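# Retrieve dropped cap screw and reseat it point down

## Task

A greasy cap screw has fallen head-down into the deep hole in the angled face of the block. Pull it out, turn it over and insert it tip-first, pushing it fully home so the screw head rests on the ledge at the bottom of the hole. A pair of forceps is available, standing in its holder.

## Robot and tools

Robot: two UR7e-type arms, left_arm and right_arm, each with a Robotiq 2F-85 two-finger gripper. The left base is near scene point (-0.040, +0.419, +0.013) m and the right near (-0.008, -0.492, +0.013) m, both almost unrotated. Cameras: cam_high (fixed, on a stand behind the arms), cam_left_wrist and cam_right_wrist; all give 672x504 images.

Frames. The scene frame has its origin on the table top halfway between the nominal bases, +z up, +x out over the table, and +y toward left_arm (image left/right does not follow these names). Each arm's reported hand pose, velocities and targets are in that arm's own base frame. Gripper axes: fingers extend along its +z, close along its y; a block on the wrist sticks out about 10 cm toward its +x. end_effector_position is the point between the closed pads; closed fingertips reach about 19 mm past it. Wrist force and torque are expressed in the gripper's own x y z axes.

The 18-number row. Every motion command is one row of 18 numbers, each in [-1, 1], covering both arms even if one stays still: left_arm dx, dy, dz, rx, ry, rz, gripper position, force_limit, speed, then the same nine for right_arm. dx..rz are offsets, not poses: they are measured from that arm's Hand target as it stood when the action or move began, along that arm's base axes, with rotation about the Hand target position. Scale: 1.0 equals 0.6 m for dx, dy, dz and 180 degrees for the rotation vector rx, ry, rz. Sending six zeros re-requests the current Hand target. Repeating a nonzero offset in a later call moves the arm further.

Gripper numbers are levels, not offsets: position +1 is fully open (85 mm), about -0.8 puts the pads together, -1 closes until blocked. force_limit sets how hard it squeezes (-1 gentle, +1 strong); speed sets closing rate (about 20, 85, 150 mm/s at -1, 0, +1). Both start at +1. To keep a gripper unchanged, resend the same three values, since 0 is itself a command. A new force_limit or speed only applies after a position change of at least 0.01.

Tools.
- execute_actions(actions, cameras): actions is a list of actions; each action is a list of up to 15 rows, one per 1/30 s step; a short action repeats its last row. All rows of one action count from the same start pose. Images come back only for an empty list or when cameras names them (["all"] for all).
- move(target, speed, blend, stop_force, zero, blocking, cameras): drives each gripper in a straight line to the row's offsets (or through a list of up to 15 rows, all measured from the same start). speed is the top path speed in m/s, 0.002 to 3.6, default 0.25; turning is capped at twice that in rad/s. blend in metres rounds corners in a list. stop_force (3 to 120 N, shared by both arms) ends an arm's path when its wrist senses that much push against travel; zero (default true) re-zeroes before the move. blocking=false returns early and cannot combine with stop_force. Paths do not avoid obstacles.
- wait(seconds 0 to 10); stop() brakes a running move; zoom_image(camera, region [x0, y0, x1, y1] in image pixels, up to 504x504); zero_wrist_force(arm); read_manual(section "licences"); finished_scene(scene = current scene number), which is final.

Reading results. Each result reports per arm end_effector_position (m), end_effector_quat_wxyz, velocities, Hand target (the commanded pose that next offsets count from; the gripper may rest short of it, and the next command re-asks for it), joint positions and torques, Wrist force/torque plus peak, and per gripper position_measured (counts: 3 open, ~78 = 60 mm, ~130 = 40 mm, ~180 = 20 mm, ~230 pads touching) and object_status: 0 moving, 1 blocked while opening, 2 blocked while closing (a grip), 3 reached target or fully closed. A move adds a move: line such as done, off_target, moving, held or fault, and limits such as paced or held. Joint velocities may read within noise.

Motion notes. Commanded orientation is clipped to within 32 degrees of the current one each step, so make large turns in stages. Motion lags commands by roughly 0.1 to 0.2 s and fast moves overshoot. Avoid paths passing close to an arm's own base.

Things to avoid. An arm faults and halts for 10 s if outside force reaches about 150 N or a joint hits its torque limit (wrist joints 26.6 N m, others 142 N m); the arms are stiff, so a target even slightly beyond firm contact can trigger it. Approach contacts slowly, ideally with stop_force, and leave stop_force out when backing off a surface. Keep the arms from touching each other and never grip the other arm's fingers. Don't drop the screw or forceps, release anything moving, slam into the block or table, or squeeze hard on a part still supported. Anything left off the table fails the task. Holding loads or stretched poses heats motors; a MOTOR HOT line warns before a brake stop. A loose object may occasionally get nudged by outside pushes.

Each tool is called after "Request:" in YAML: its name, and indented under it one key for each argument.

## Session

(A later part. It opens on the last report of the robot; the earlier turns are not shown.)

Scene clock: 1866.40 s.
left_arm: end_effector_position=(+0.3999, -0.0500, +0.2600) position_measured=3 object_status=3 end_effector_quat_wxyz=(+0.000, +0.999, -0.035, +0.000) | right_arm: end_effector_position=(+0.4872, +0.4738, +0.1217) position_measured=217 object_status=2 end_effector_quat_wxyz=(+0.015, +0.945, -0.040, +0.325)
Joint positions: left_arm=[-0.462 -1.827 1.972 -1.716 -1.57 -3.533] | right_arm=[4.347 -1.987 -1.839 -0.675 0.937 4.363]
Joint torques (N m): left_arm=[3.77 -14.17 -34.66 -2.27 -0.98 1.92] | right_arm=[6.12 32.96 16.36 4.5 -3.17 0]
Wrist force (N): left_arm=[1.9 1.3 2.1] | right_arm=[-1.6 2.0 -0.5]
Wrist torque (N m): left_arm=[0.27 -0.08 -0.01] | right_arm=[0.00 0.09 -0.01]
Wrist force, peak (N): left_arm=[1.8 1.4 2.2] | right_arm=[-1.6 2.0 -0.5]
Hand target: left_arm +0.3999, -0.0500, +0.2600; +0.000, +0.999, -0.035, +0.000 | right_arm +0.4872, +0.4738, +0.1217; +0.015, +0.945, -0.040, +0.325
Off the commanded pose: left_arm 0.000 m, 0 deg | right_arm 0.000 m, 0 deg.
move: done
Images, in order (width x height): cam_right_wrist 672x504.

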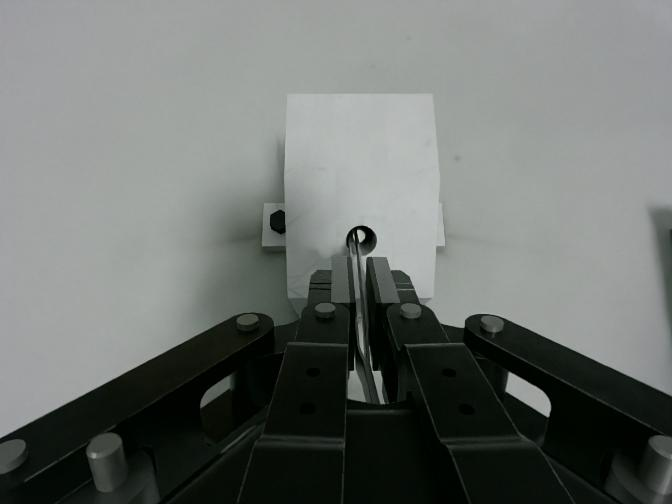

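Request:
move:
  target: [0,0,0,0,0,0,1,1,1,0,0,0,0,0,0,-0.61,-1,-0.8]
  speed: 0.02
  cameras: ["cam_right_wrist"]

Request:
zoom_image:
  camera: "cam_right_wrist"
  region: [330, 205, 380, 255]

Scene clock: 1935.00 s.
left_arm: end_effector_position=(+0.3999, -0.0500, +0.2600) position_measured=3 object_status=3 end_effector_quat_wxyz=(+0.000, +0.999, -0.035, +0.000) | right_arm: end_effector_position=(+0.4872, +0.4738, +0.1217) position_measured=206 object_status=0 end_effector_quat_wxyz=(+0.015, +0.945, -0.040, +0.325)
Joint positions: left_arm=[-0.462 -1.827 1.972 -1.716 -1.57 -3.533] | right_arm=[4.347 -1.987 -1.839 -0.675 0.937 4.363]
Joint torques (N m): left_arm=[3.79 -14.23 -34.56 -2.1 -0.91 1.93] | right_arm=[-11 28.11 26.8 3.08 -1.53 -0.92]
Wrist force (N): left_arm=[1.8 1.1 2.1] | right_arm=[-1.3 1.7 -0.3]
Wrist torque (N m): left_arm=[0.23 -0.07 -0.02] | right_arm=[0.00 0.14 -0.02]
Wrist force, peak (N): left_arm=[2.1 1.2 2.4] | right_arm=[-1.9 1.9 -0.6]
Hand target: left_arm +0.3999, -0.0500, +0.2600; +0.000, +0.999, -0.035, +0.000 | right_arm +0.4872, +0.4738, +0.1217; +0.015, +0.945, -0.040, +0.325
Off the commanded pose: left_arm 0.000 m, 0 deg | right_arm 0.000 m, 0 deg.
move: done
Images, in order (width x height): cam_right_wrist 672x504.

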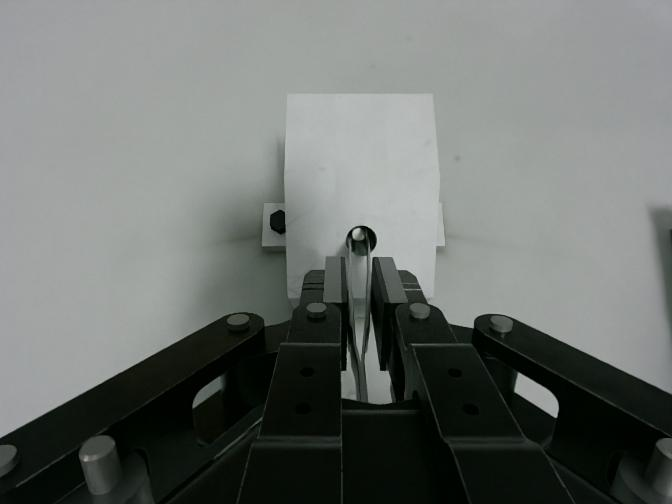

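Scaled by 10.080 from the camera's 672x504 image, which has a finer 960x720 frame.

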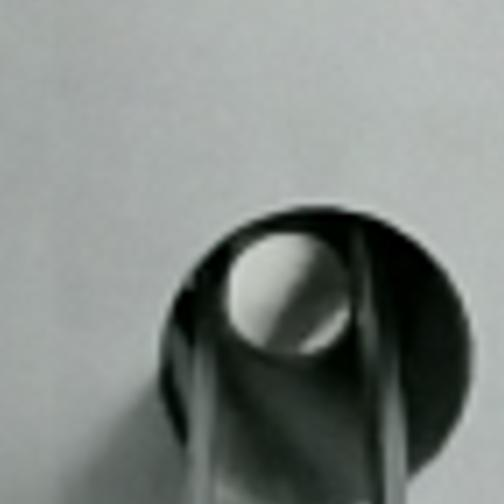

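Request:
move:
  target:
    - [0,0,0,0,0,0,1,1,1,-0.00511,0.00045,0.00657,0,0,0,-0.61,-1,-0.8]
    - [0,0,0,0,0,0,1,1,1,-0.00979,-0.00031,0.00298,0,0,0,-0.61,-1,-0.8]
  speed: 0.02
  cameras: ["cam_right_wrist"]

Request:
zoom_image:
  camera: "cam_right_wrist"
  region: [330, 205, 380, 255]

Scene clock: 2045.70 s.
left_arm: end_effector_position=(+0.3999, -0.0500, +0.2600) position_measured=3 object_status=3 end_effector_quat_wxyz=(+0.000, +0.999, -0.035, +0.000) | right_arm: end_effector_position=(+0.4812, +0.4736, +0.1235) position_measured=206 object_status=3 end_effector_quat_wxyz=(+0.015, +0.945, -0.040, +0.325)
Joint positions: left_arm=[-0.462 -1.827 1.972 -1.716 -1.57 -3.533] | right_arm=[4.356 -1.976 -1.848 -0.684 0.935 4.374]
Joint torques (N m): left_arm=[4.07 -15.3 -34.8 -2.13 -1.08 1.8] | right_arm=[-11.31 41.71 25.66 2.89 -2.82 -1.5]
Wrist force (N): left_arm=[1.8 1.2 2.2] | right_arm=[-1.2 1.6 -0.1]
Wrist torque (N m): left_arm=[0.25 -0.06 -0.01] | right_arm=[-0.02 0.13 -0.01]
Wrist force, peak (N): left_arm=[1.9 1.2 2.4] | right_arm=[-1.7 1.5 -0.5]
Hand target: left_arm +0.3999, -0.0500, +0.2600; +0.000, +0.999, -0.035, +0.000 | right_arm +0.4813, +0.4736, +0.1235; +0.015, +0.945, -0.040, +0.325
Off the commanded pose: left_arm 0.000 m, 0 deg | right_arm 0.000 m, 0 deg.
move: done
Images, in order (width x height): cam_right_wrist 672x504.

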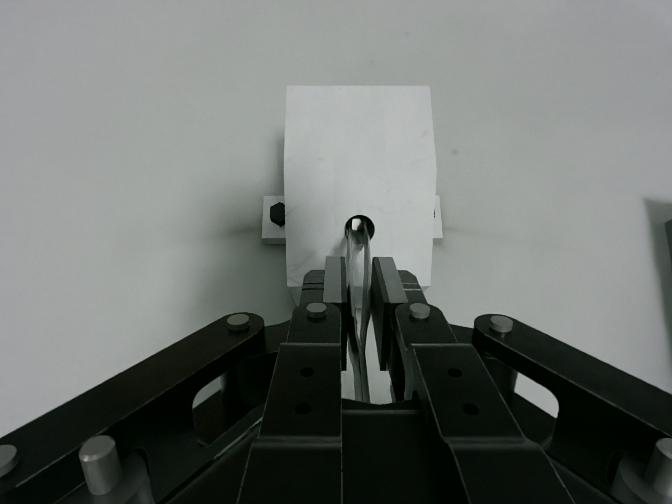

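Scaled by 10.080 from the camera's 672x504 image, which has a finer 960x720 frame.

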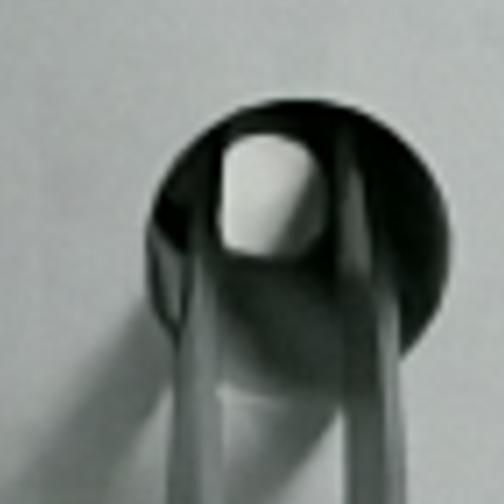

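Request:
move:
  target: [0,0,0,0,0,0,1,1,1,-0.02556,0.00224,0.03283,0,0,0,-0.61,-1,-0.8]
  speed: 0.06
  cameras: ["cam_right_wrist"]

Request:
zoom_image:
  camera: "cam_right_wrist"
  region: [320, 180, 400, 260]

Scene clock: 2149.50 s.
left_arm: end_effector_position=(+0.3999, -0.0500, +0.2600) position_measured=3 object_status=3 end_effector_quat_wxyz=(+0.000, +0.999, -0.035, +0.000) | right_arm: end_effector_position=(+0.4659, +0.4750, +0.1433) position_measured=206 object_status=3 end_effector_quat_wxyz=(+0.015, +0.945, -0.040, +0.325)
Joint positions: left_arm=[-0.462 -1.827 1.972 -1.716 -1.57 -3.533] | right_arm=[4.383 -1.929 -1.85 -0.748 0.93 4.406]
Joint torques (N m): left_arm=[4.5 -14.55 -34.78 -2.09 -1.07 1.94] | right_arm=[-13.44 22.07 17.83 4.9 -1.42 -1.7]
Wrist force (N): left_arm=[1.9 1.2 2.1] | right_arm=[-1.4 1.3 -0.4]
Wrist torque (N m): left_arm=[0.25 -0.07 -0.02] | right_arm=[0.00 0.15 0.10]
Wrist force, peak (N): left_arm=[2.1 1.2 2.3] | right_arm=[-1.6 1.7 -0.5]
Hand target: left_arm +0.3999, -0.0500, +0.2600; +0.000, +0.999, -0.035, +0.000 | right_arm +0.4660, +0.4749, +0.1432; +0.015, +0.945, -0.040, +0.325
Off the commanded pose: left_arm 0.000 m, 0 deg | right_arm 0.000 m, 0 deg.
move: done
Images, in order (width x height): cam_right_wrist 672x504.

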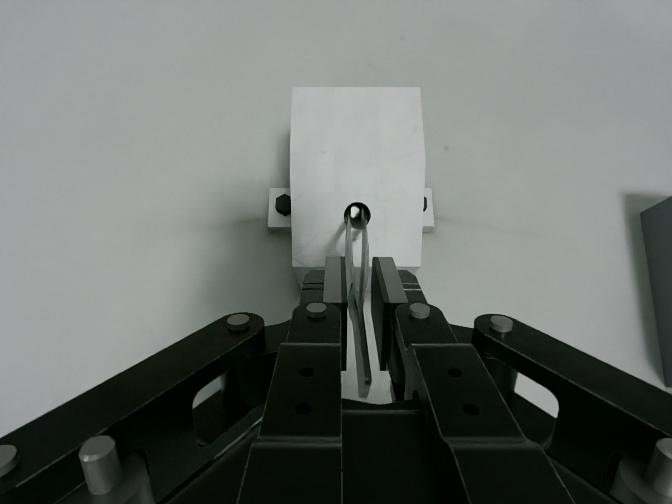

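Scaled by 6.300 from the camera's 672x504 image, which has a finer 960x720 frame.

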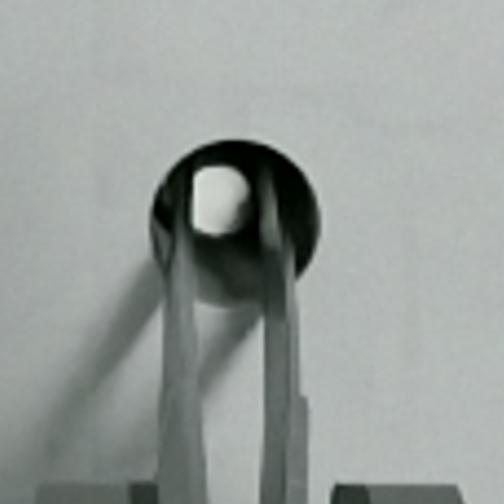

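Request:
zoom_image:
  camera: "cam_right_wrist"
  region: [336, 196, 376, 236]

Scaled by 12.600 from the camera's 672x504 image, which has a finer 960x720 frame.

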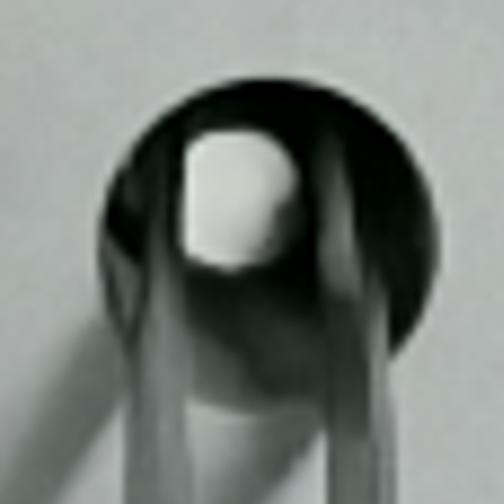

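Request:
zoom_image:
  camera: "cam_right_wrist"
  region: [310, 190, 420, 410]

Scaled by 2.291 from the camera's 672x504 image, which has a finer 960x720 frame.

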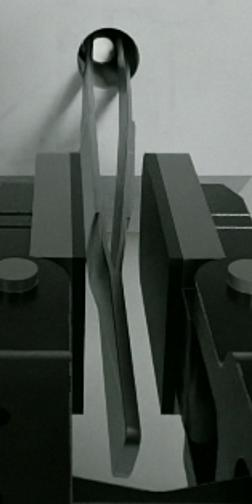

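Request:
zoom_image:
  camera: "cam_right_wrist"
  region: [330, 230, 400, 320]

Scaled by 5.600 from the camera's 672x504 image, which has a finer 960x720 frame.

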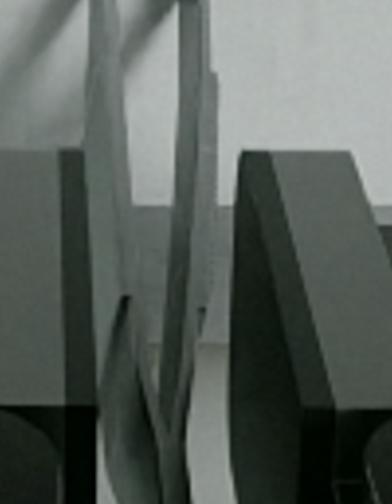

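Request:
move:
  target: [0,0,0,0,0,0,1,1,1,0,0,0,0,0,0,-0.67,-1,-1]
  speed: 0.02
  cameras: ["cam_right_wrist"]

Request:
zoom_image:
  camera: "cam_right_wrist"
  region: [330, 190, 400, 320]

Scene clock: 2328.07 s.
left_arm: end_effector_position=(+0.3999, -0.0500, +0.2600) position_measured=3 object_status=3 end_effector_quat_wxyz=(+0.000, +0.999, -0.035, +0.000) | right_arm: end_effector_position=(+0.4660, +0.4749, +0.1432) position_measured=213 object_status=0 end_effector_quat_wxyz=(+0.015, +0.945, -0.040, +0.325)
Joint positions: left_arm=[-0.462 -1.827 1.972 -1.716 -1.57 -3.533] | right_arm=[4.382 -1.929 -1.849 -0.748 0.93 4.406]
Joint torques (N m): left_arm=[3.48 -14.96 -34.75 -2.2 -0.98 1.87] | right_arm=[-12.75 21.57 27.54 2.61 0.92 -1.74]
Wrist force (N): left_arm=[1.9 1.1 2.0] | right_arm=[-1.4 1.2 0.0]
Wrist torque (N m): left_arm=[0.24 -0.08 -0.01] | right_arm=[-0.03 0.14 0.10]
Wrist force, peak (N): left_arm=[2.0 1.2 2.3] | right_arm=[-1.5 1.2 -0.1]
Hand target: left_arm +0.3999, -0.0500, +0.2600; +0.000, +0.999, -0.035, +0.000 | right_arm +0.4660, +0.4749, +0.1432; +0.015, +0.945, -0.040, +0.325
Off the commanded pose: left_arm 0.000 m, 0 deg | right_arm 0.000 m, 0 deg.
move: done
Images, in order (width x height): cam_right_wrist 672x504.

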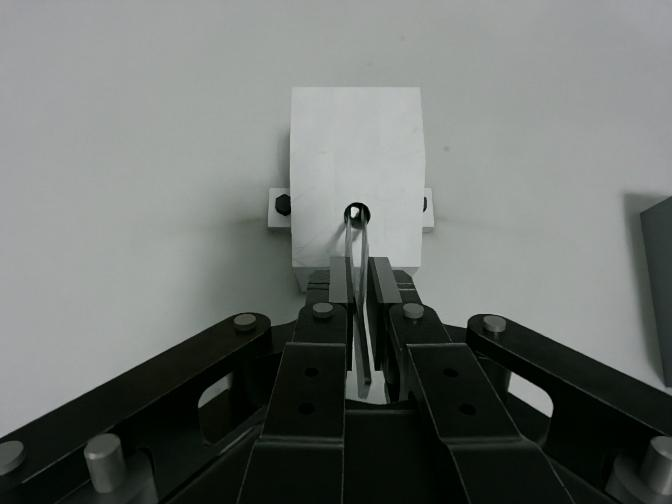

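Scaled by 3.877 from the camera's 672x504 image, which has a finer 960x720 frame.

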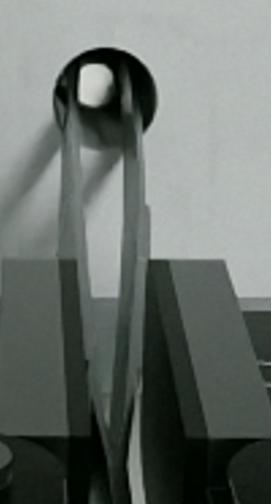

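Request:
move:
  target: [0,0,0,0,0,0,1,1,1,0,0,0,0,0,0,-0.635,-1,-1]
  speed: 0.02

Request:
move:
  target: [0,0,0,0,0,0,1,1,1,0.03374,-0.00295,-0.04334,0,0,0,-0.635,-1,-1]
  speed: 0.03
  stop_force: 5
  cameras: ["cam_right_wrist"]

Request:
zoom_image:
  camera: "cam_right_wrist"
  region: [330, 190, 400, 320]

Scene clock: 2345.80 s.
left_arm: end_effector_position=(+0.3999, -0.0500, +0.2600) position_measured=3 object_status=3 end_effector_quat_wxyz=(+0.000, +0.999, -0.035, +0.000) | right_arm: end_effector_position=(+0.4660, +0.4749, +0.1432) position_measured=209 object_status=3 end_effector_quat_wxyz=(+0.015, +0.945, -0.040, +0.325)
Joint positions: left_arm=[-0.462 -1.827 1.972 -1.716 -1.57 -3.533] | right_arm=[4.382 -1.929 -1.849 -0.748 0.93 4.406]
Joint torques (N m): left_arm=[3.32 -14.84 -34.82 -2.08 -1.11 2.01] | right_arm=[-12.85 22.07 26.12 4.29 0.87 -1.72]
Wrist force (N): left_arm=[1.9 1.4 2.4] | right_arm=[-1.2 1.0 -0.4]
Wrist torque (N m): left_arm=[0.28 -0.07 -0.01] | right_arm=[-0.05 0.11 0.10]
Wrist force, peak (N): left_arm=[2.2 1.1 2.3] | right_arm=[-1.6 1.3 -0.3]
Hand target: left_arm +0.3999, -0.0500, +0.2600; +0.000, +0.999, -0.035, +0.000 | right_arm +0.4660, +0.4749, +0.1432; +0.015, +0.945, -0.040, +0.325
Off the commanded pose: left_arm 0.000 m, 0 deg | right_arm 0.000 m, 0 deg.
move: done

Scene clock: 2347.97 s.
left_arm: end_effector_position=(+0.3999, -0.0500, +0.2600) position_measured=3 object_status=3 end_effector_quat_wxyz=(+0.000, +0.999, -0.035, +0.000) | right_arm: end_effector_position=(+0.4862, +0.4732, +0.1172) position_measured=209 object_status=3 end_effector_quat_wxyz=(+0.015, +0.945, -0.040, +0.325)
Joint positions: left_arm=[-0.462 -1.827 1.972 -1.716 -1.57 -3.533] | right_arm=[4.348 -1.992 -1.846 -0.664 0.937 4.364]
Joint torques (N m): left_arm=[4.15 -15.48 -33.68 -2.01 -0.89 1.88] | right_arm=[11.36 46.21 10.72 1.56 -3.48 1.47]
Wrist force (N): left_arm=[1.8 1.2 2.2] | right_arm=[-1.1 1.7 -0.2]
Wrist torque (N m): left_arm=[0.25 -0.06 -0.01] | right_arm=[-0.01 0.11 0.07]
Wrist force, peak (N): left_arm=[2.1 1.3 2.2] | right_arm=[-1.5 1.6 -1.3]
Hand target: left_arm +0.3999, -0.0500, +0.2600; +0.000, +0.999, -0.035, +0.000 | right_arm +0.4862, +0.4732, +0.1172; +0.015, +0.945, -0.040, +0.325
Off the commanded pose: left_arm 0.000 m, 0 deg | right_arm 0.000 m, 0 deg.
move: done
Images, in order (width x height): cam_right_wrist 672x504.

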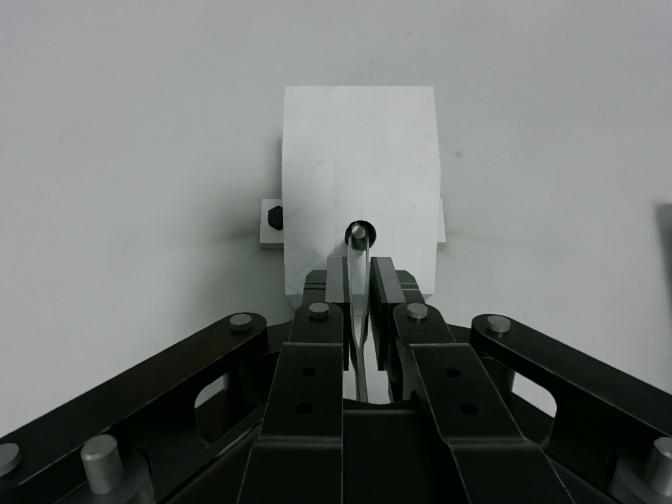

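Scaled by 3.877 from the camera's 672x504 image, which has a finer 960x720 frame.

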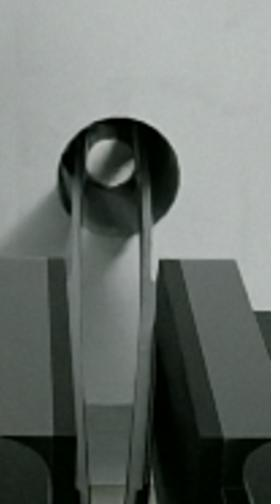

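Request:
zoom_image:
  camera: "cam_right_wrist"
  region: [340, 215, 380, 255]

Request:
zoom_image:
  camera: "cam_right_wrist"
  region: [320, 250, 400, 410]

Scaled by 12.600 from the camera's 672x504 image, which has a finer 960x720 frame.

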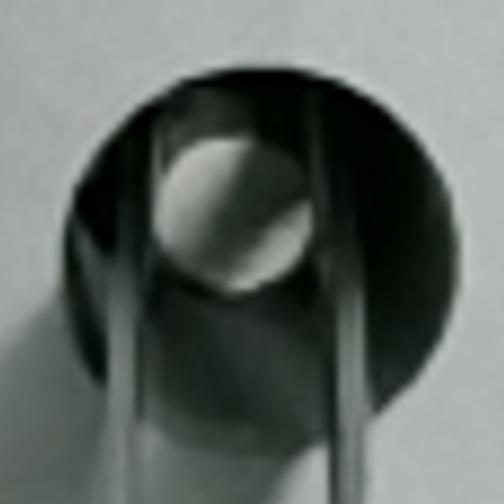

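Scaled by 3.150 from the camera's 672x504 image, which has a finer 960x720 frame.

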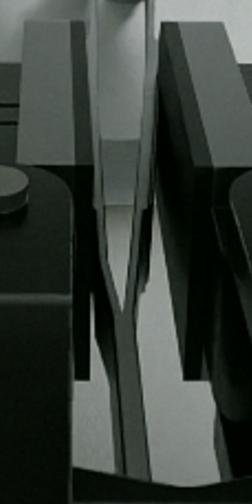

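Request:
move:
  target:
    - [0,0,0,0,0,0,1,1,1,-0.01022,0.0009,0.01313,0,0,0,-0.635,-1,-1]
    - [0,0,0,0,0,0,1,1,1,0.00868,-0.00077,0.01673,0.00484,0.05534,0,-0.635,-1,-1]
  speed: 0.05
  blend: [0.002,0]
  cameras: ["cam_right_wrist"]

Request:
zoom_image:
  camera: "cam_right_wrist"
  region: [330, 195, 390, 255]

Scene clock: 2466.30 s.
left_arm: end_effector_position=(+0.3999, -0.0500, +0.2600) position_measured=3 object_status=3 end_effector_quat_wxyz=(+0.000, +0.999, -0.035, +0.000) | right_arm: end_effector_position=(+0.4915, +0.4726, +0.1272) position_measured=209 object_status=3 end_effector_quat_wxyz=(+0.011, +0.969, -0.042, +0.242)
Joint positions: left_arm=[-0.462 -1.827 1.972 -1.716 -1.57 -3.533] | right_arm=[4.278 -1.98 -1.745 -0.809 1.113 4.322]
Joint torques (N m): left_arm=[3.84 -15 -34.51 -2.08 -1.13 1.88] | right_arm=[10.66 34.02 13.06 4.98 -3.1 1.53]
Wrist force (N): left_arm=[1.9 1.3 2.3] | right_arm=[-1.8 1.8 -0.6]
Wrist torque (N m): left_arm=[0.26 -0.07 -0.01] | right_arm=[-0.03 0.22 0.18]
Wrist force, peak (N): left_arm=[1.8 1.3 2.4] | right_arm=[-1.9 2.0 -0.6]
Hand target: left_arm +0.3999, -0.0500, +0.2600; +0.000, +0.999, -0.035, +0.000 | right_arm +0.4914, +0.4727, +0.1272; +0.011, +0.969, -0.041, +0.242
Off the commanded pose: left_arm 0.000 m, 0 deg | right_arm 0.000 m, 0 deg.
move: done
Images, in order (width x height): cam_right_wrist 672x504.

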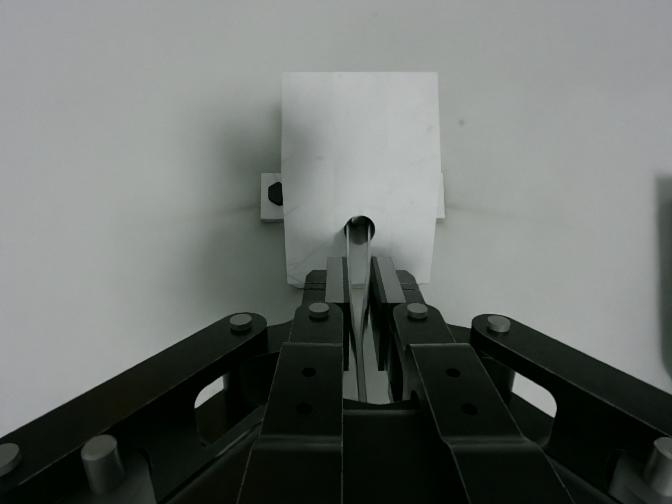

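Scaled by 8.400 from the camera's 672x504 image, which has a finer 960x720 frame.

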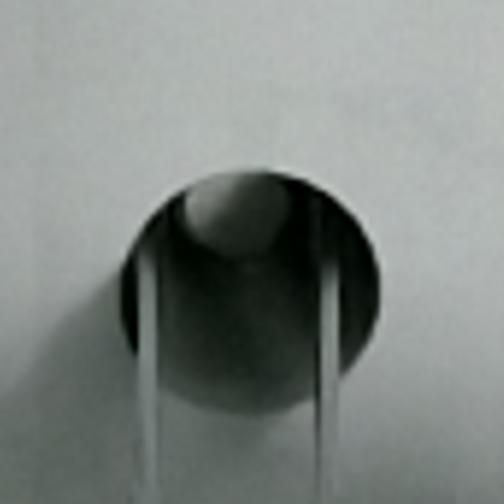

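Request:
move:
  target:
    - [0,0,0,0,0,0,1,1,1,0.00189,-0.00016,-0.00486,0,0,0,-0.635,-1,-1]
    - [0,0,0,0,0,0,1,1,1,0.0162,-0.00142,-0.02325,0,0,0,-0.635,-1,-1]
  speed: 0.015
  stop_force: 3
  cameras: ["cam_right_wrist"]

Request:
zoom_image:
  camera: "cam_right_wrist"
  region: [330, 205, 390, 265]

Scene clock: 2523.87 s.
left_arm: end_effector_position=(+0.3999, -0.0500, +0.2600) position_measured=3 object_status=3 end_effector_quat_wxyz=(+0.000, +0.999, -0.035, +0.000) | right_arm: end_effector_position=(+0.5011, +0.4719, +0.1133) position_measured=209 object_status=3 end_effector_quat_wxyz=(+0.011, +0.969, -0.041, +0.242)
Joint positions: left_arm=[-0.462 -1.827 1.972 -1.716 -1.57 -3.533] | right_arm=[4.263 -2.011 -1.743 -0.773 1.116 4.305]
Joint torques (N m): left_arm=[4.07 -16.13 -33.97 -2.12 -1.09 1.85] | right_arm=[11.75 49.31 13.42 1.98 -1.46 1.31]
Wrist force (N): left_arm=[1.9 1.1 2.1] | right_arm=[-1.7 2.5 0.4]
Wrist torque (N m): left_arm=[0.22 -0.07 -0.01] | right_arm=[-0.05 0.18 0.17]
Wrist force, peak (N): left_arm=[1.9 1.4 2.3] | right_arm=[-2.0 2.5 -1.1]
Hand target: left_arm +0.3999, -0.0500, +0.2600; +0.000, +0.999, -0.035, +0.000 | right_arm +0.5011, +0.4718, +0.1133; +0.011, +0.969, -0.041, +0.242
Off the commanded pose: left_arm 0.000 m, 0 deg | right_arm 0.000 m, 0 deg.
move: done
Images, in order (width x height): cam_right_wrist 672x504.

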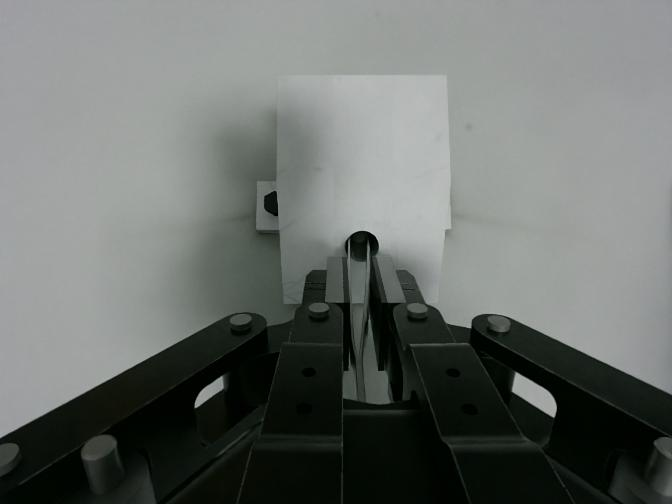

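Scaled by 8.400 from the camera's 672x504 image, which has a finer 960x720 frame.

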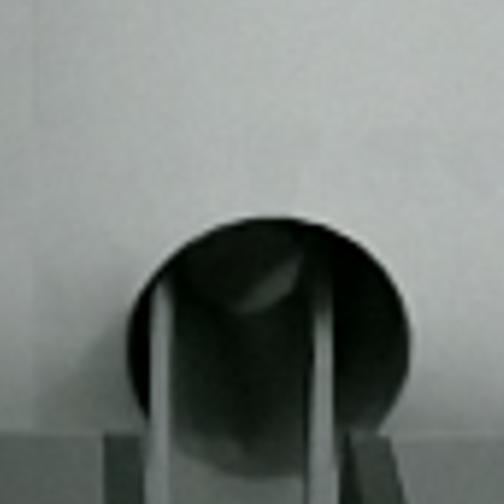

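Request:
move:
  target: [0,0,0,0,0,0,1,1,1,0,0,0,0,0,0,-1,-1,-1]
  speed: 0.02
  cameras: ["cam_right_wrist"]

Request:
zoom_image:
  camera: "cam_right_wrist"
  region: [330, 205, 390, 265]

Scene clock: 2531.83 s.
left_arm: end_effector_position=(+0.3999, -0.0500, +0.2600) position_measured=3 object_status=3 end_effector_quat_wxyz=(+0.000, +0.999, -0.035, +0.000) | right_arm: end_effector_position=(+0.5012, +0.4718, +0.1133) position_measured=216 object_status=2 end_effector_quat_wxyz=(+0.011, +0.969, -0.041, +0.242)
Joint positions: left_arm=[-0.462 -1.827 1.972 -1.716 -1.57 -3.533] | right_arm=[4.263 -2.011 -1.743 -0.773 1.116 4.305]
Joint torques (N m): left_arm=[3.54 -15.7 -34.5 -2.16 -0.99 1.93] | right_arm=[11.16 45.05 11.96 3.27 2.15 1.28]
Wrist force (N): left_arm=[1.7 1.3 2.1] | right_arm=[5.7 6.8 -1.9]
Wrist torque (N m): left_arm=[0.26 -0.05 -0.01] | right_arm=[-0.35 0.04 0.18]
Wrist force, peak (N): left_arm=[1.9 1.4 2.3] | right_arm=[5.8 6.9 -1.7]
Hand target: left_arm +0.3999, -0.0500, +0.2600; +0.000, +0.999, -0.035, +0.000 | right_arm +0.5011, +0.4718, +0.1133; +0.011, +0.969, -0.041, +0.242
Off the commanded pose: left_arm 0.000 m, 0 deg | right_arm 0.000 m, 0 deg.
move: done
Images, in order (width x height): cam_right_wrist 672x504.

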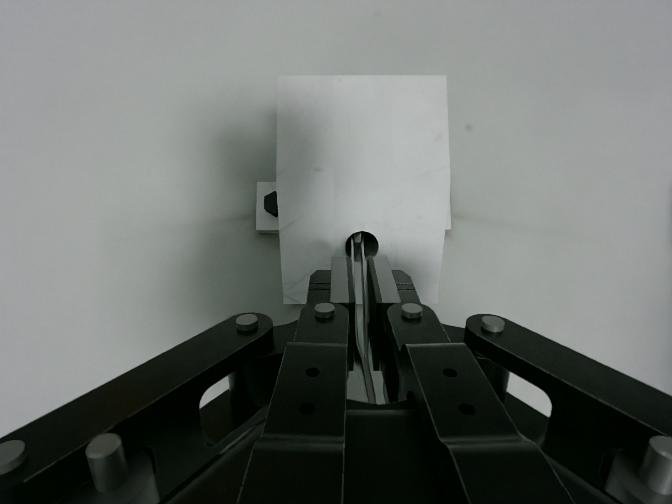

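Scaled by 8.400 from the camera's 672x504 image, which has a finer 960x720 frame.

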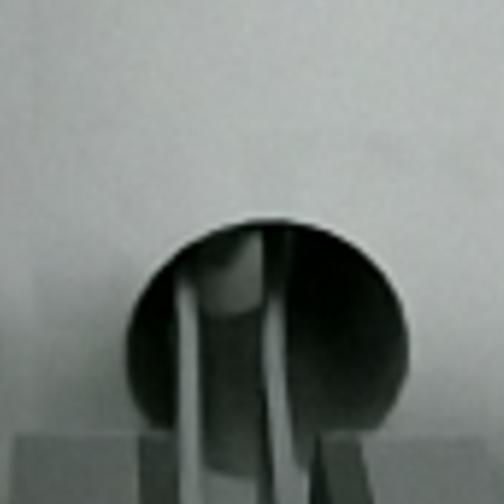

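Request:
move:
  target: [0,0,0,0,0,0,1,1,1,0,0,0,0,0,0,-0.635,-1,-1]
  speed: 0.02

Request:
move:
  target: [0,0,0,0,0,0,1,1,1,-0.0409,0.0036,0.0525,0,0,0,-0.635,-1,-1]
  speed: 0.06
  cameras: ["cam_right_wrist"]

Request:
zoom_image:
  camera: "cam_right_wrist"
  region: [320, 180, 400, 260]

Scene clock: 2635.33 s.
left_arm: end_effector_position=(+0.3999, -0.0500, +0.2600) position_measured=3 object_status=3 end_effector_quat_wxyz=(+0.000, +0.999, -0.035, +0.000) | right_arm: end_effector_position=(+0.5011, +0.4719, +0.1133) position_measured=209 object_status=0 end_effector_quat_wxyz=(+0.011, +0.969, -0.041, +0.242)
Joint positions: left_arm=[-0.462 -1.827 1.972 -1.716 -1.57 -3.533] | right_arm=[4.263 -2.011 -1.743 -0.773 1.116 4.305]
Joint torques (N m): left_arm=[3.2 -15.74 -34.59 -2 -0.97 1.79] | right_arm=[7.58 28.88 11.98 3.81 -3.22 1.26]
Wrist force (N): left_arm=[1.8 1.2 2.1] | right_arm=[-2.0 2.2 -0.5]
Wrist torque (N m): left_arm=[0.24 -0.06 -0.01] | right_arm=[-0.05 0.21 0.18]
Wrist force, peak (N): left_arm=[1.9 1.4 2.4] | right_arm=[6.2 7.1 -1.7]
Hand target: left_arm +0.3999, -0.0500, +0.2600; +0.000, +0.999, -0.035, +0.000 | right_arm +0.5011, +0.4718, +0.1133; +0.011, +0.969, -0.041, +0.242
Off the commanded pose: left_arm 0.000 m, 0 deg | right_arm 0.000 m, 0 deg.
move: done

Scene clock: 2636.33 s.
left_arm: end_effector_position=(+0.3999, -0.0500, +0.2600) position_measured=3 object_status=3 end_effector_quat_wxyz=(+0.000, +0.999, -0.035, +0.000) | right_arm: end_effector_position=(+0.4765, +0.4741, +0.1448) position_measured=209 object_status=3 end_effector_quat_wxyz=(+0.011, +0.969, -0.041, +0.242)
Joint positions: left_arm=[-0.462 -1.827 1.972 -1.716 -1.57 -3.533] | right_arm=[4.302 -1.939 -1.749 -0.857 1.109 4.348]
Joint torques (N m): left_arm=[4.02 -16.17 -33.9 -2.09 -1.01 2] | right_arm=[-12.93 23.89 15.7 4.86 -1.15 -1.68]
Wrist force (N): left_arm=[1.8 1.2 2.2] | right_arm=[-1.5 1.9 -0.7]
Wrist torque (N m): left_arm=[0.24 -0.07 -0.01] | right_arm=[-0.01 0.19 0.16]
Wrist force, peak (N): left_arm=[1.9 1.3 2.2] | right_arm=[-1.5 2.5 0.8]
Hand target: left_arm +0.3999, -0.0500, +0.2600; +0.000, +0.999, -0.035, +0.000 | right_arm +0.4766, +0.4740, +0.1448; +0.011, +0.969, -0.041, +0.242
Off the commanded pose: left_arm 0.000 m, 0 deg | right_arm 0.000 m, 0 deg.
move: done
Images, in order (width x height): cam_right_wrist 672x504.

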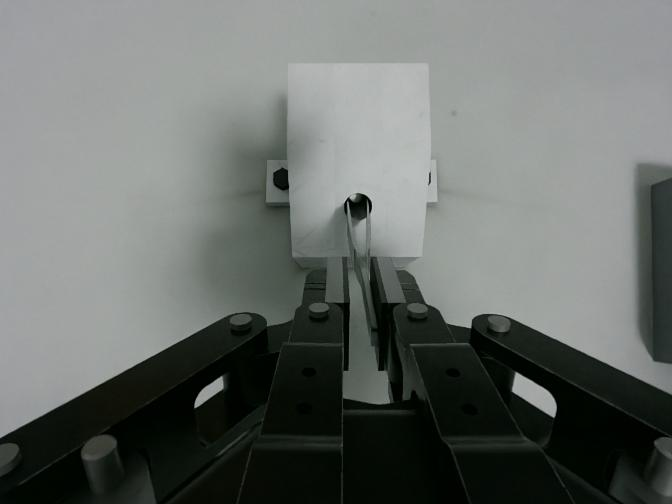

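Scaled by 6.300 from the camera's 672x504 image, which has a finer 960x720 frame.

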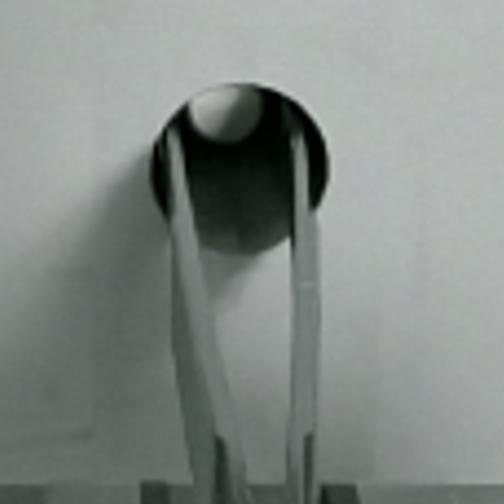

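Request:
move:
  target: [0,0,0,0,0,0,1,1,1,0.0409,-0.0036,-0.0525,0,0,0,-0.635,-1,-1]
  speed: 0.04
  stop_force: 5
  cameras: ["cam_right_wrist"]

Request:
zoom_image:
  camera: "cam_right_wrist"
  region: [330, 205, 390, 265]

Request:
zoom_image:
  camera: "cam_right_wrist"
  region: [320, 250, 400, 410]

Scene clock: 2680.37 s.
left_arm: end_effector_position=(+0.3999, -0.0500, +0.2600) position_measured=3 object_status=3 end_effector_quat_wxyz=(+0.000, +0.999, -0.035, +0.000) | right_arm: end_effector_position=(+0.5011, +0.4718, +0.1133) position_measured=209 object_status=3 end_effector_quat_wxyz=(+0.011, +0.969, -0.041, +0.242)
Joint positions: left_arm=[-0.462 -1.827 1.972 -1.716 -1.57 -3.533] | right_arm=[4.263 -2.011 -1.743 -0.773 1.116 4.305]
Joint torques (N m): left_arm=[3.44 -16.05 -34.68 -2.14 -1.04 1.84] | right_arm=[13.3 49.65 13.27 4.03 -2.79 1.5]
Wrist force (N): left_arm=[1.8 1.1 2.2] | right_arm=[-1.3 5.6 1.3]
Wrist torque (N m): left_arm=[0.22 -0.06 -0.01] | right_arm=[-0.06 0.16 0.11]
Wrist force, peak (N): left_arm=[1.9 1.4 2.4] | right_arm=[-2.5 5.8 -2.8]
Hand target: left_arm +0.3999, -0.0500, +0.2600; +0.000, +0.999, -0.035, +0.000 | right_arm +0.5011, +0.4718, +0.1133; +0.011, +0.969, -0.041, +0.242
Off the commanded pose: left_arm 0.000 m, 0 deg | right_arm 0.000 m, 0 deg.
move: done
Images, in order (width x height): cam_right_wrist 672x504.

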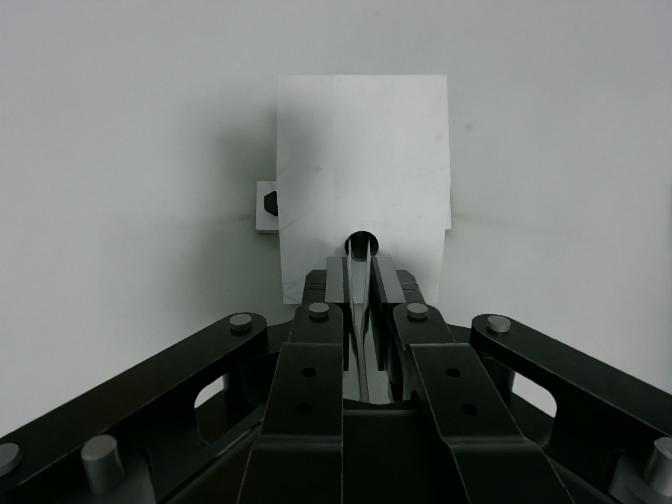

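Scaled by 8.400 from the camera's 672x504 image, which has a finer 960x720 frame.

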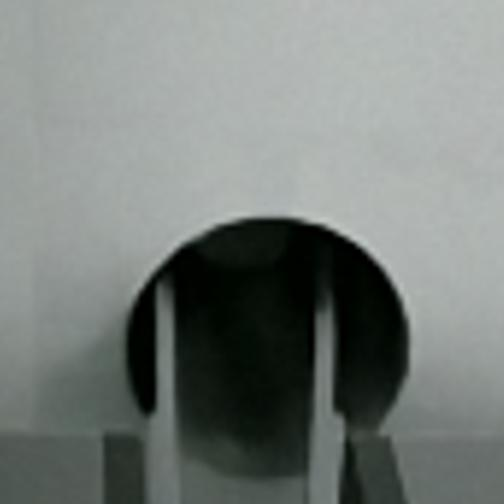

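Scaled by 3.150 from the camera's 672x504 image, which has a finer 960x720 frame.

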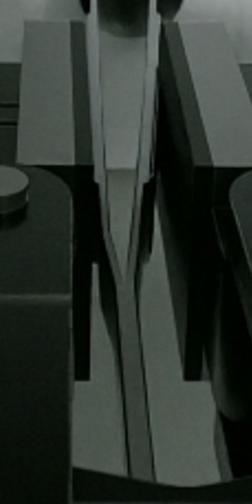

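Request:
move:
  target: [0,0,0,0,0,0,1,1,1,0,0,0,0,0,0,-1,-1,-1]
  speed: 0.02
  cameras: ["cam_right_wrist"]

Request:
zoom_image:
  camera: "cam_right_wrist"
  region: [330, 205, 390, 265]

Scene clock: 2698.90 s.
left_arm: end_effector_position=(+0.3999, -0.0500, +0.2600) position_measured=3 object_status=3 end_effector_quat_wxyz=(+0.000, +0.999, -0.035, +0.000) | right_arm: end_effector_position=(+0.5011, +0.4718, +0.1133) position_measured=213 object_status=2 end_effector_quat_wxyz=(+0.011, +0.969, -0.041, +0.242)
Joint positions: left_arm=[-0.462 -1.827 1.972 -1.716 -1.57 -3.533] | right_arm=[4.263 -2.011 -1.743 -0.773 1.116 4.305]
Joint torques (N m): left_arm=[4.31 -16.61 -34.32 -2.11 -0.96 1.88] | right_arm=[13.36 47.72 14.14 4.67 -2.04 1.19]
Wrist force (N): left_arm=[1.9 1.3 2.0] | right_arm=[-2.0 6.8 -0.4]
Wrist torque (N m): left_arm=[0.25 -0.07 -0.02] | right_arm=[-0.24 0.15 0.15]
Wrist force, peak (N): left_arm=[1.9 1.4 2.3] | right_arm=[-2.0 6.9 -0.4]
Hand target: left_arm +0.3999, -0.0500, +0.2600; +0.000, +0.999, -0.035, +0.000 | right_arm +0.5011, +0.4718, +0.1133; +0.011, +0.969, -0.041, +0.242
Off the commanded pose: left_arm 0.000 m, 0 deg | right_arm 0.000 m, 0 deg.
move: done
Images, in order (width x height): cam_right_wrist 672x504.

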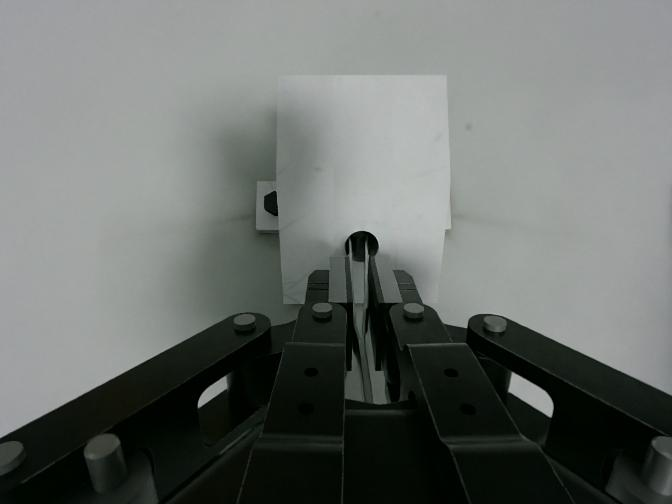

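Scaled by 8.400 from the camera's 672x504 image, which has a finer 960x720 frame.

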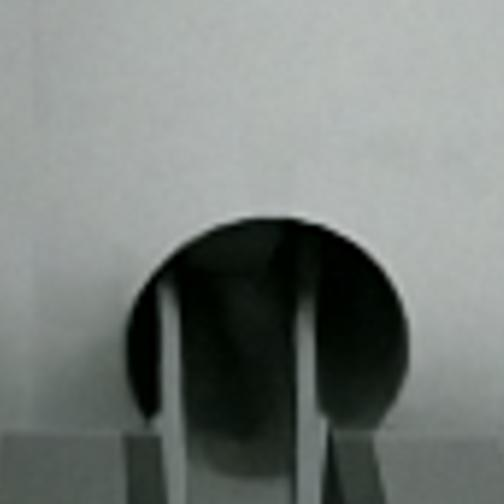

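Request:
move:
  target: [0,0,0,0,0,0,1,1,1,-0.01534,0.00134,0.0197,0,0,0,-1,-1,-1]
  speed: 0.02
  cameras: ["cam_right_wrist"]

Request:
zoom_image:
  camera: "cam_right_wrist"
  region: [330, 205, 390, 265]

Scene clock: 2710.57 s.
left_arm: end_effector_position=(+0.3999, -0.0500, +0.2600) position_measured=3 object_status=3 end_effector_quat_wxyz=(+0.000, +0.999, -0.035, +0.000) | right_arm: end_effector_position=(+0.4918, +0.4727, +0.1253) position_measured=213 object_status=2 end_effector_quat_wxyz=(+0.011, +0.969, -0.041, +0.242)
Joint positions: left_arm=[-0.462 -1.827 1.972 -1.716 -1.57 -3.533] | right_arm=[4.277 -1.983 -1.746 -0.804 1.113 4.321]
Joint torques (N m): left_arm=[4.44 -16.71 -34.01 -2.15 -0.98 1.91] | right_arm=[-6.42 23.79 15.42 5.76 -1.99 -0.99]
Wrist force (N): left_arm=[1.8 1.0 2.4] | right_arm=[0.2 3.5 0.2]
Wrist torque (N m): left_arm=[0.21 -0.05 -0.01] | right_arm=[-0.20 0.22 0.06]
Wrist force, peak (N): left_arm=[2.0 1.3 2.3] | right_arm=[-2.0 7.1 -0.2]
Hand target: left_arm +0.3999, -0.0500, +0.2600; +0.000, +0.999, -0.035, +0.000 | right_arm +0.4919, +0.4726, +0.1251; +0.011, +0.969, -0.041, +0.242
Off the commanded pose: left_arm 0.000 m, 0 deg | right_arm 0.000 m, 0 deg.
move: done
Images, in order (width x height): cam_right_wrist 672x504.

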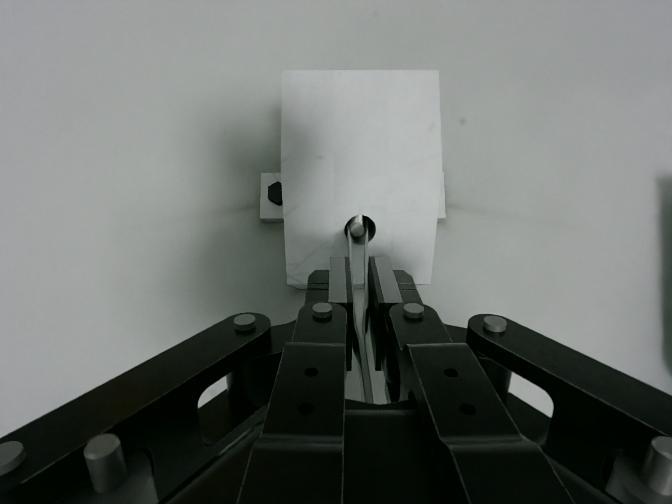

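Scaled by 8.400 from the camera's 672x504 image, which has a finer 960x720 frame.

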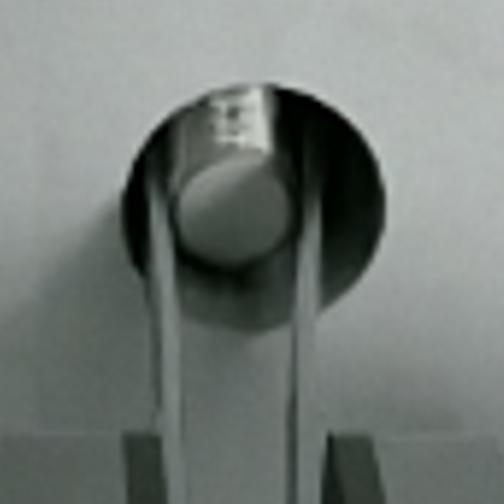

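Request:
move:
  target: [0,0,0,0,0,0,1,1,1,-0.05112,0.00448,0.06567,0,0,0,-1,-1,-1]
  speed: 0.04
  cameras: ["cam_right_wrist"]

Request:
zoom_image:
  camera: "cam_right_wrist"
  region: [310, 170, 410, 270]

Scene clock: 2721.63 s.
left_arm: end_effector_position=(+0.3999, -0.0500, +0.2600) position_measured=3 object_status=3 end_effector_quat_wxyz=(+0.000, +0.999, -0.035, +0.000) | right_arm: end_effector_position=(+0.4612, +0.4755, +0.1647) position_measured=213 object_status=2 end_effector_quat_wxyz=(+0.011, +0.969, -0.041, +0.242)
Joint positions: left_arm=[-0.462 -1.827 1.972 -1.716 -1.57 -3.533] | right_arm=[4.327 -1.897 -1.747 -0.913 1.105 4.376]
Joint torques (N m): left_arm=[3.2 -16.4 -34.59 -2.23 -1.09 1.86] | right_arm=[-12.34 20.35 25.92 4.83 -2.22 -1.9]
Wrist force (N): left_arm=[1.8 1.3 2.1] | right_arm=[-1.9 1.4 -0.2]
Wrist torque (N m): left_arm=[0.25 -0.06 -0.01] | right_arm=[-0.06 0.22 0.11]
Wrist force, peak (N): left_arm=[1.9 1.3 2.3] | right_arm=[-0.1 4.4 -1.7]
Hand target: left_arm +0.3999, -0.0500, +0.2600; +0.000, +0.999, -0.035, +0.000 | right_arm +0.4613, +0.4753, +0.1645; +0.011, +0.969, -0.041, +0.242
Off the commanded pose: left_arm 0.000 m, 0 deg | right_arm 0.000 m, 0 deg.
move: done
Images, in order (width x height): cam_right_wrist 672x504.

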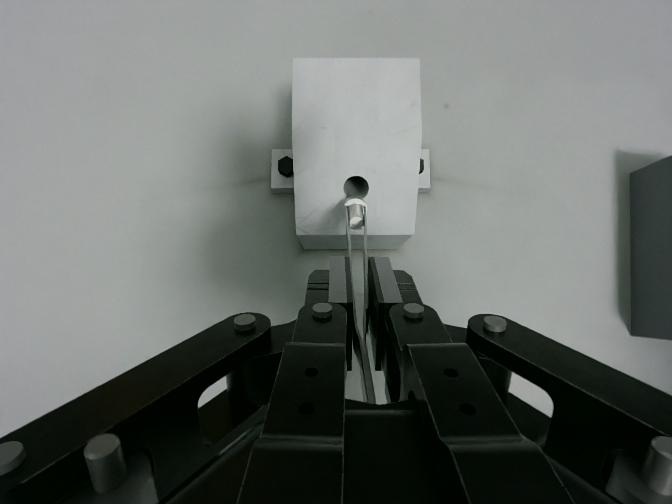

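Scaled by 5.040 from the camera's 672x504 image, which has a finer 960x720 frame.

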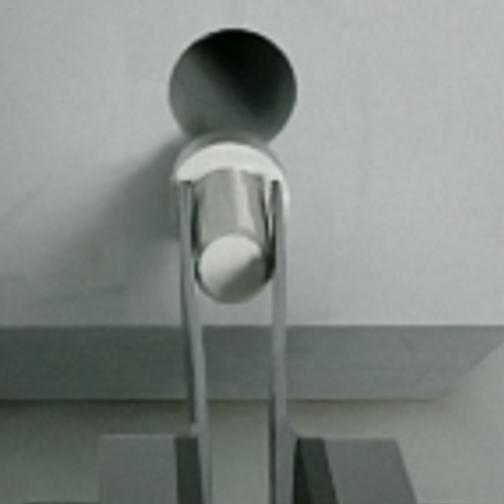

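Request:
move:
  target:
    - [0,0,0,0,0,0,1,1,1,-0.127,0.186,0.0,0,0,0,-1,-1,-1]
    - [0,0,0,0,0,0,1,1,1,-0.127,0.186,-0.105,0,0,0,-1,-1,-1]
  speed: 0.1
  blend: [0.02,0]
  cameras: ["cam_right_wrist","cam_high"]

Request:
zoom_image:
  camera: "cam_right_wrist"
  region: [310, 180, 410, 280]

Scene clock: 2765.77 s.
left_arm: end_effector_position=(+0.3999, -0.0500, +0.2600) position_measured=3 object_status=3 end_effector_quat_wxyz=(+0.000, +0.999, -0.035, +0.000) | right_arm: end_effector_position=(+0.3850, +0.5869, +0.1015) position_measured=213 object_status=2 end_effector_quat_wxyz=(+0.011, +0.969, -0.041, +0.242)
Joint positions: left_arm=[-0.462 -1.827 1.972 -1.716 -1.57 -3.533] | right_arm=[4.501 -2.086 -1.622 -0.939 1.086 4.57]
Joint torques (N m): left_arm=[3.48 -16.84 -33.77 -2.11 -1.11 1.82] | right_arm=[-12.85 45.5 25.91 3.44 -3.07 -1.28]
Wrist force (N): left_arm=[1.8 1.1 2.1] | right_arm=[-1.9 1.1 0.2]
Wrist torque (N m): left_arm=[0.23 -0.06 -0.01] | right_arm=[-0.14 0.20 0.12]
Wrist force, peak (N): left_arm=[2.0 1.3 2.2] | right_arm=[-3.1 1.3 1.6]
Hand target: left_arm +0.3999, -0.0500, +0.2600; +0.000, +0.999, -0.035, +0.000 | right_arm +0.3851, +0.5869, +0.1015; +0.011, +0.969, -0.041, +0.242
Off the commanded pose: left_arm 0.000 m, 0 deg | right_arm 0.000 m, 0 deg.
move: done
Images, in order (width x height): cam_high 672x504, cam_right_wrist 672x504.

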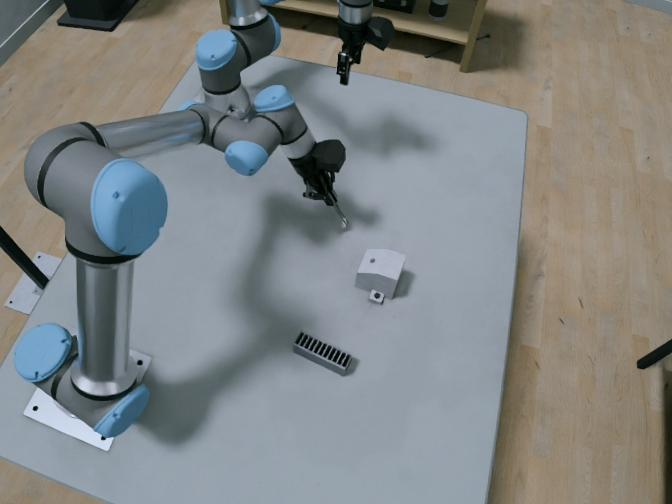

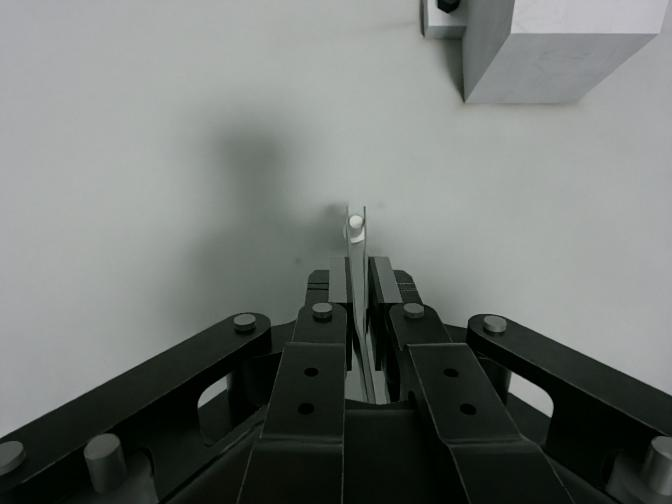

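Scaled by 5.040 from the camera's 672x504 image, which has a finer 960x720 frame.

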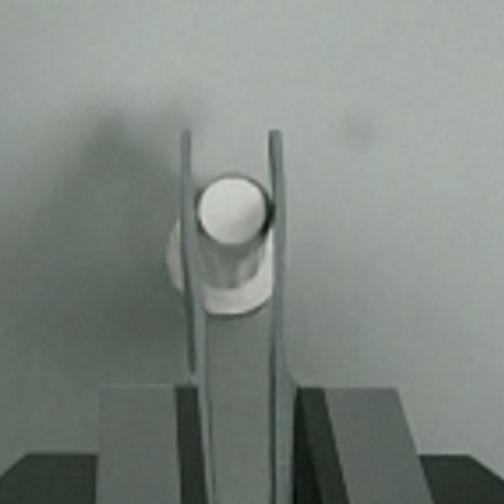

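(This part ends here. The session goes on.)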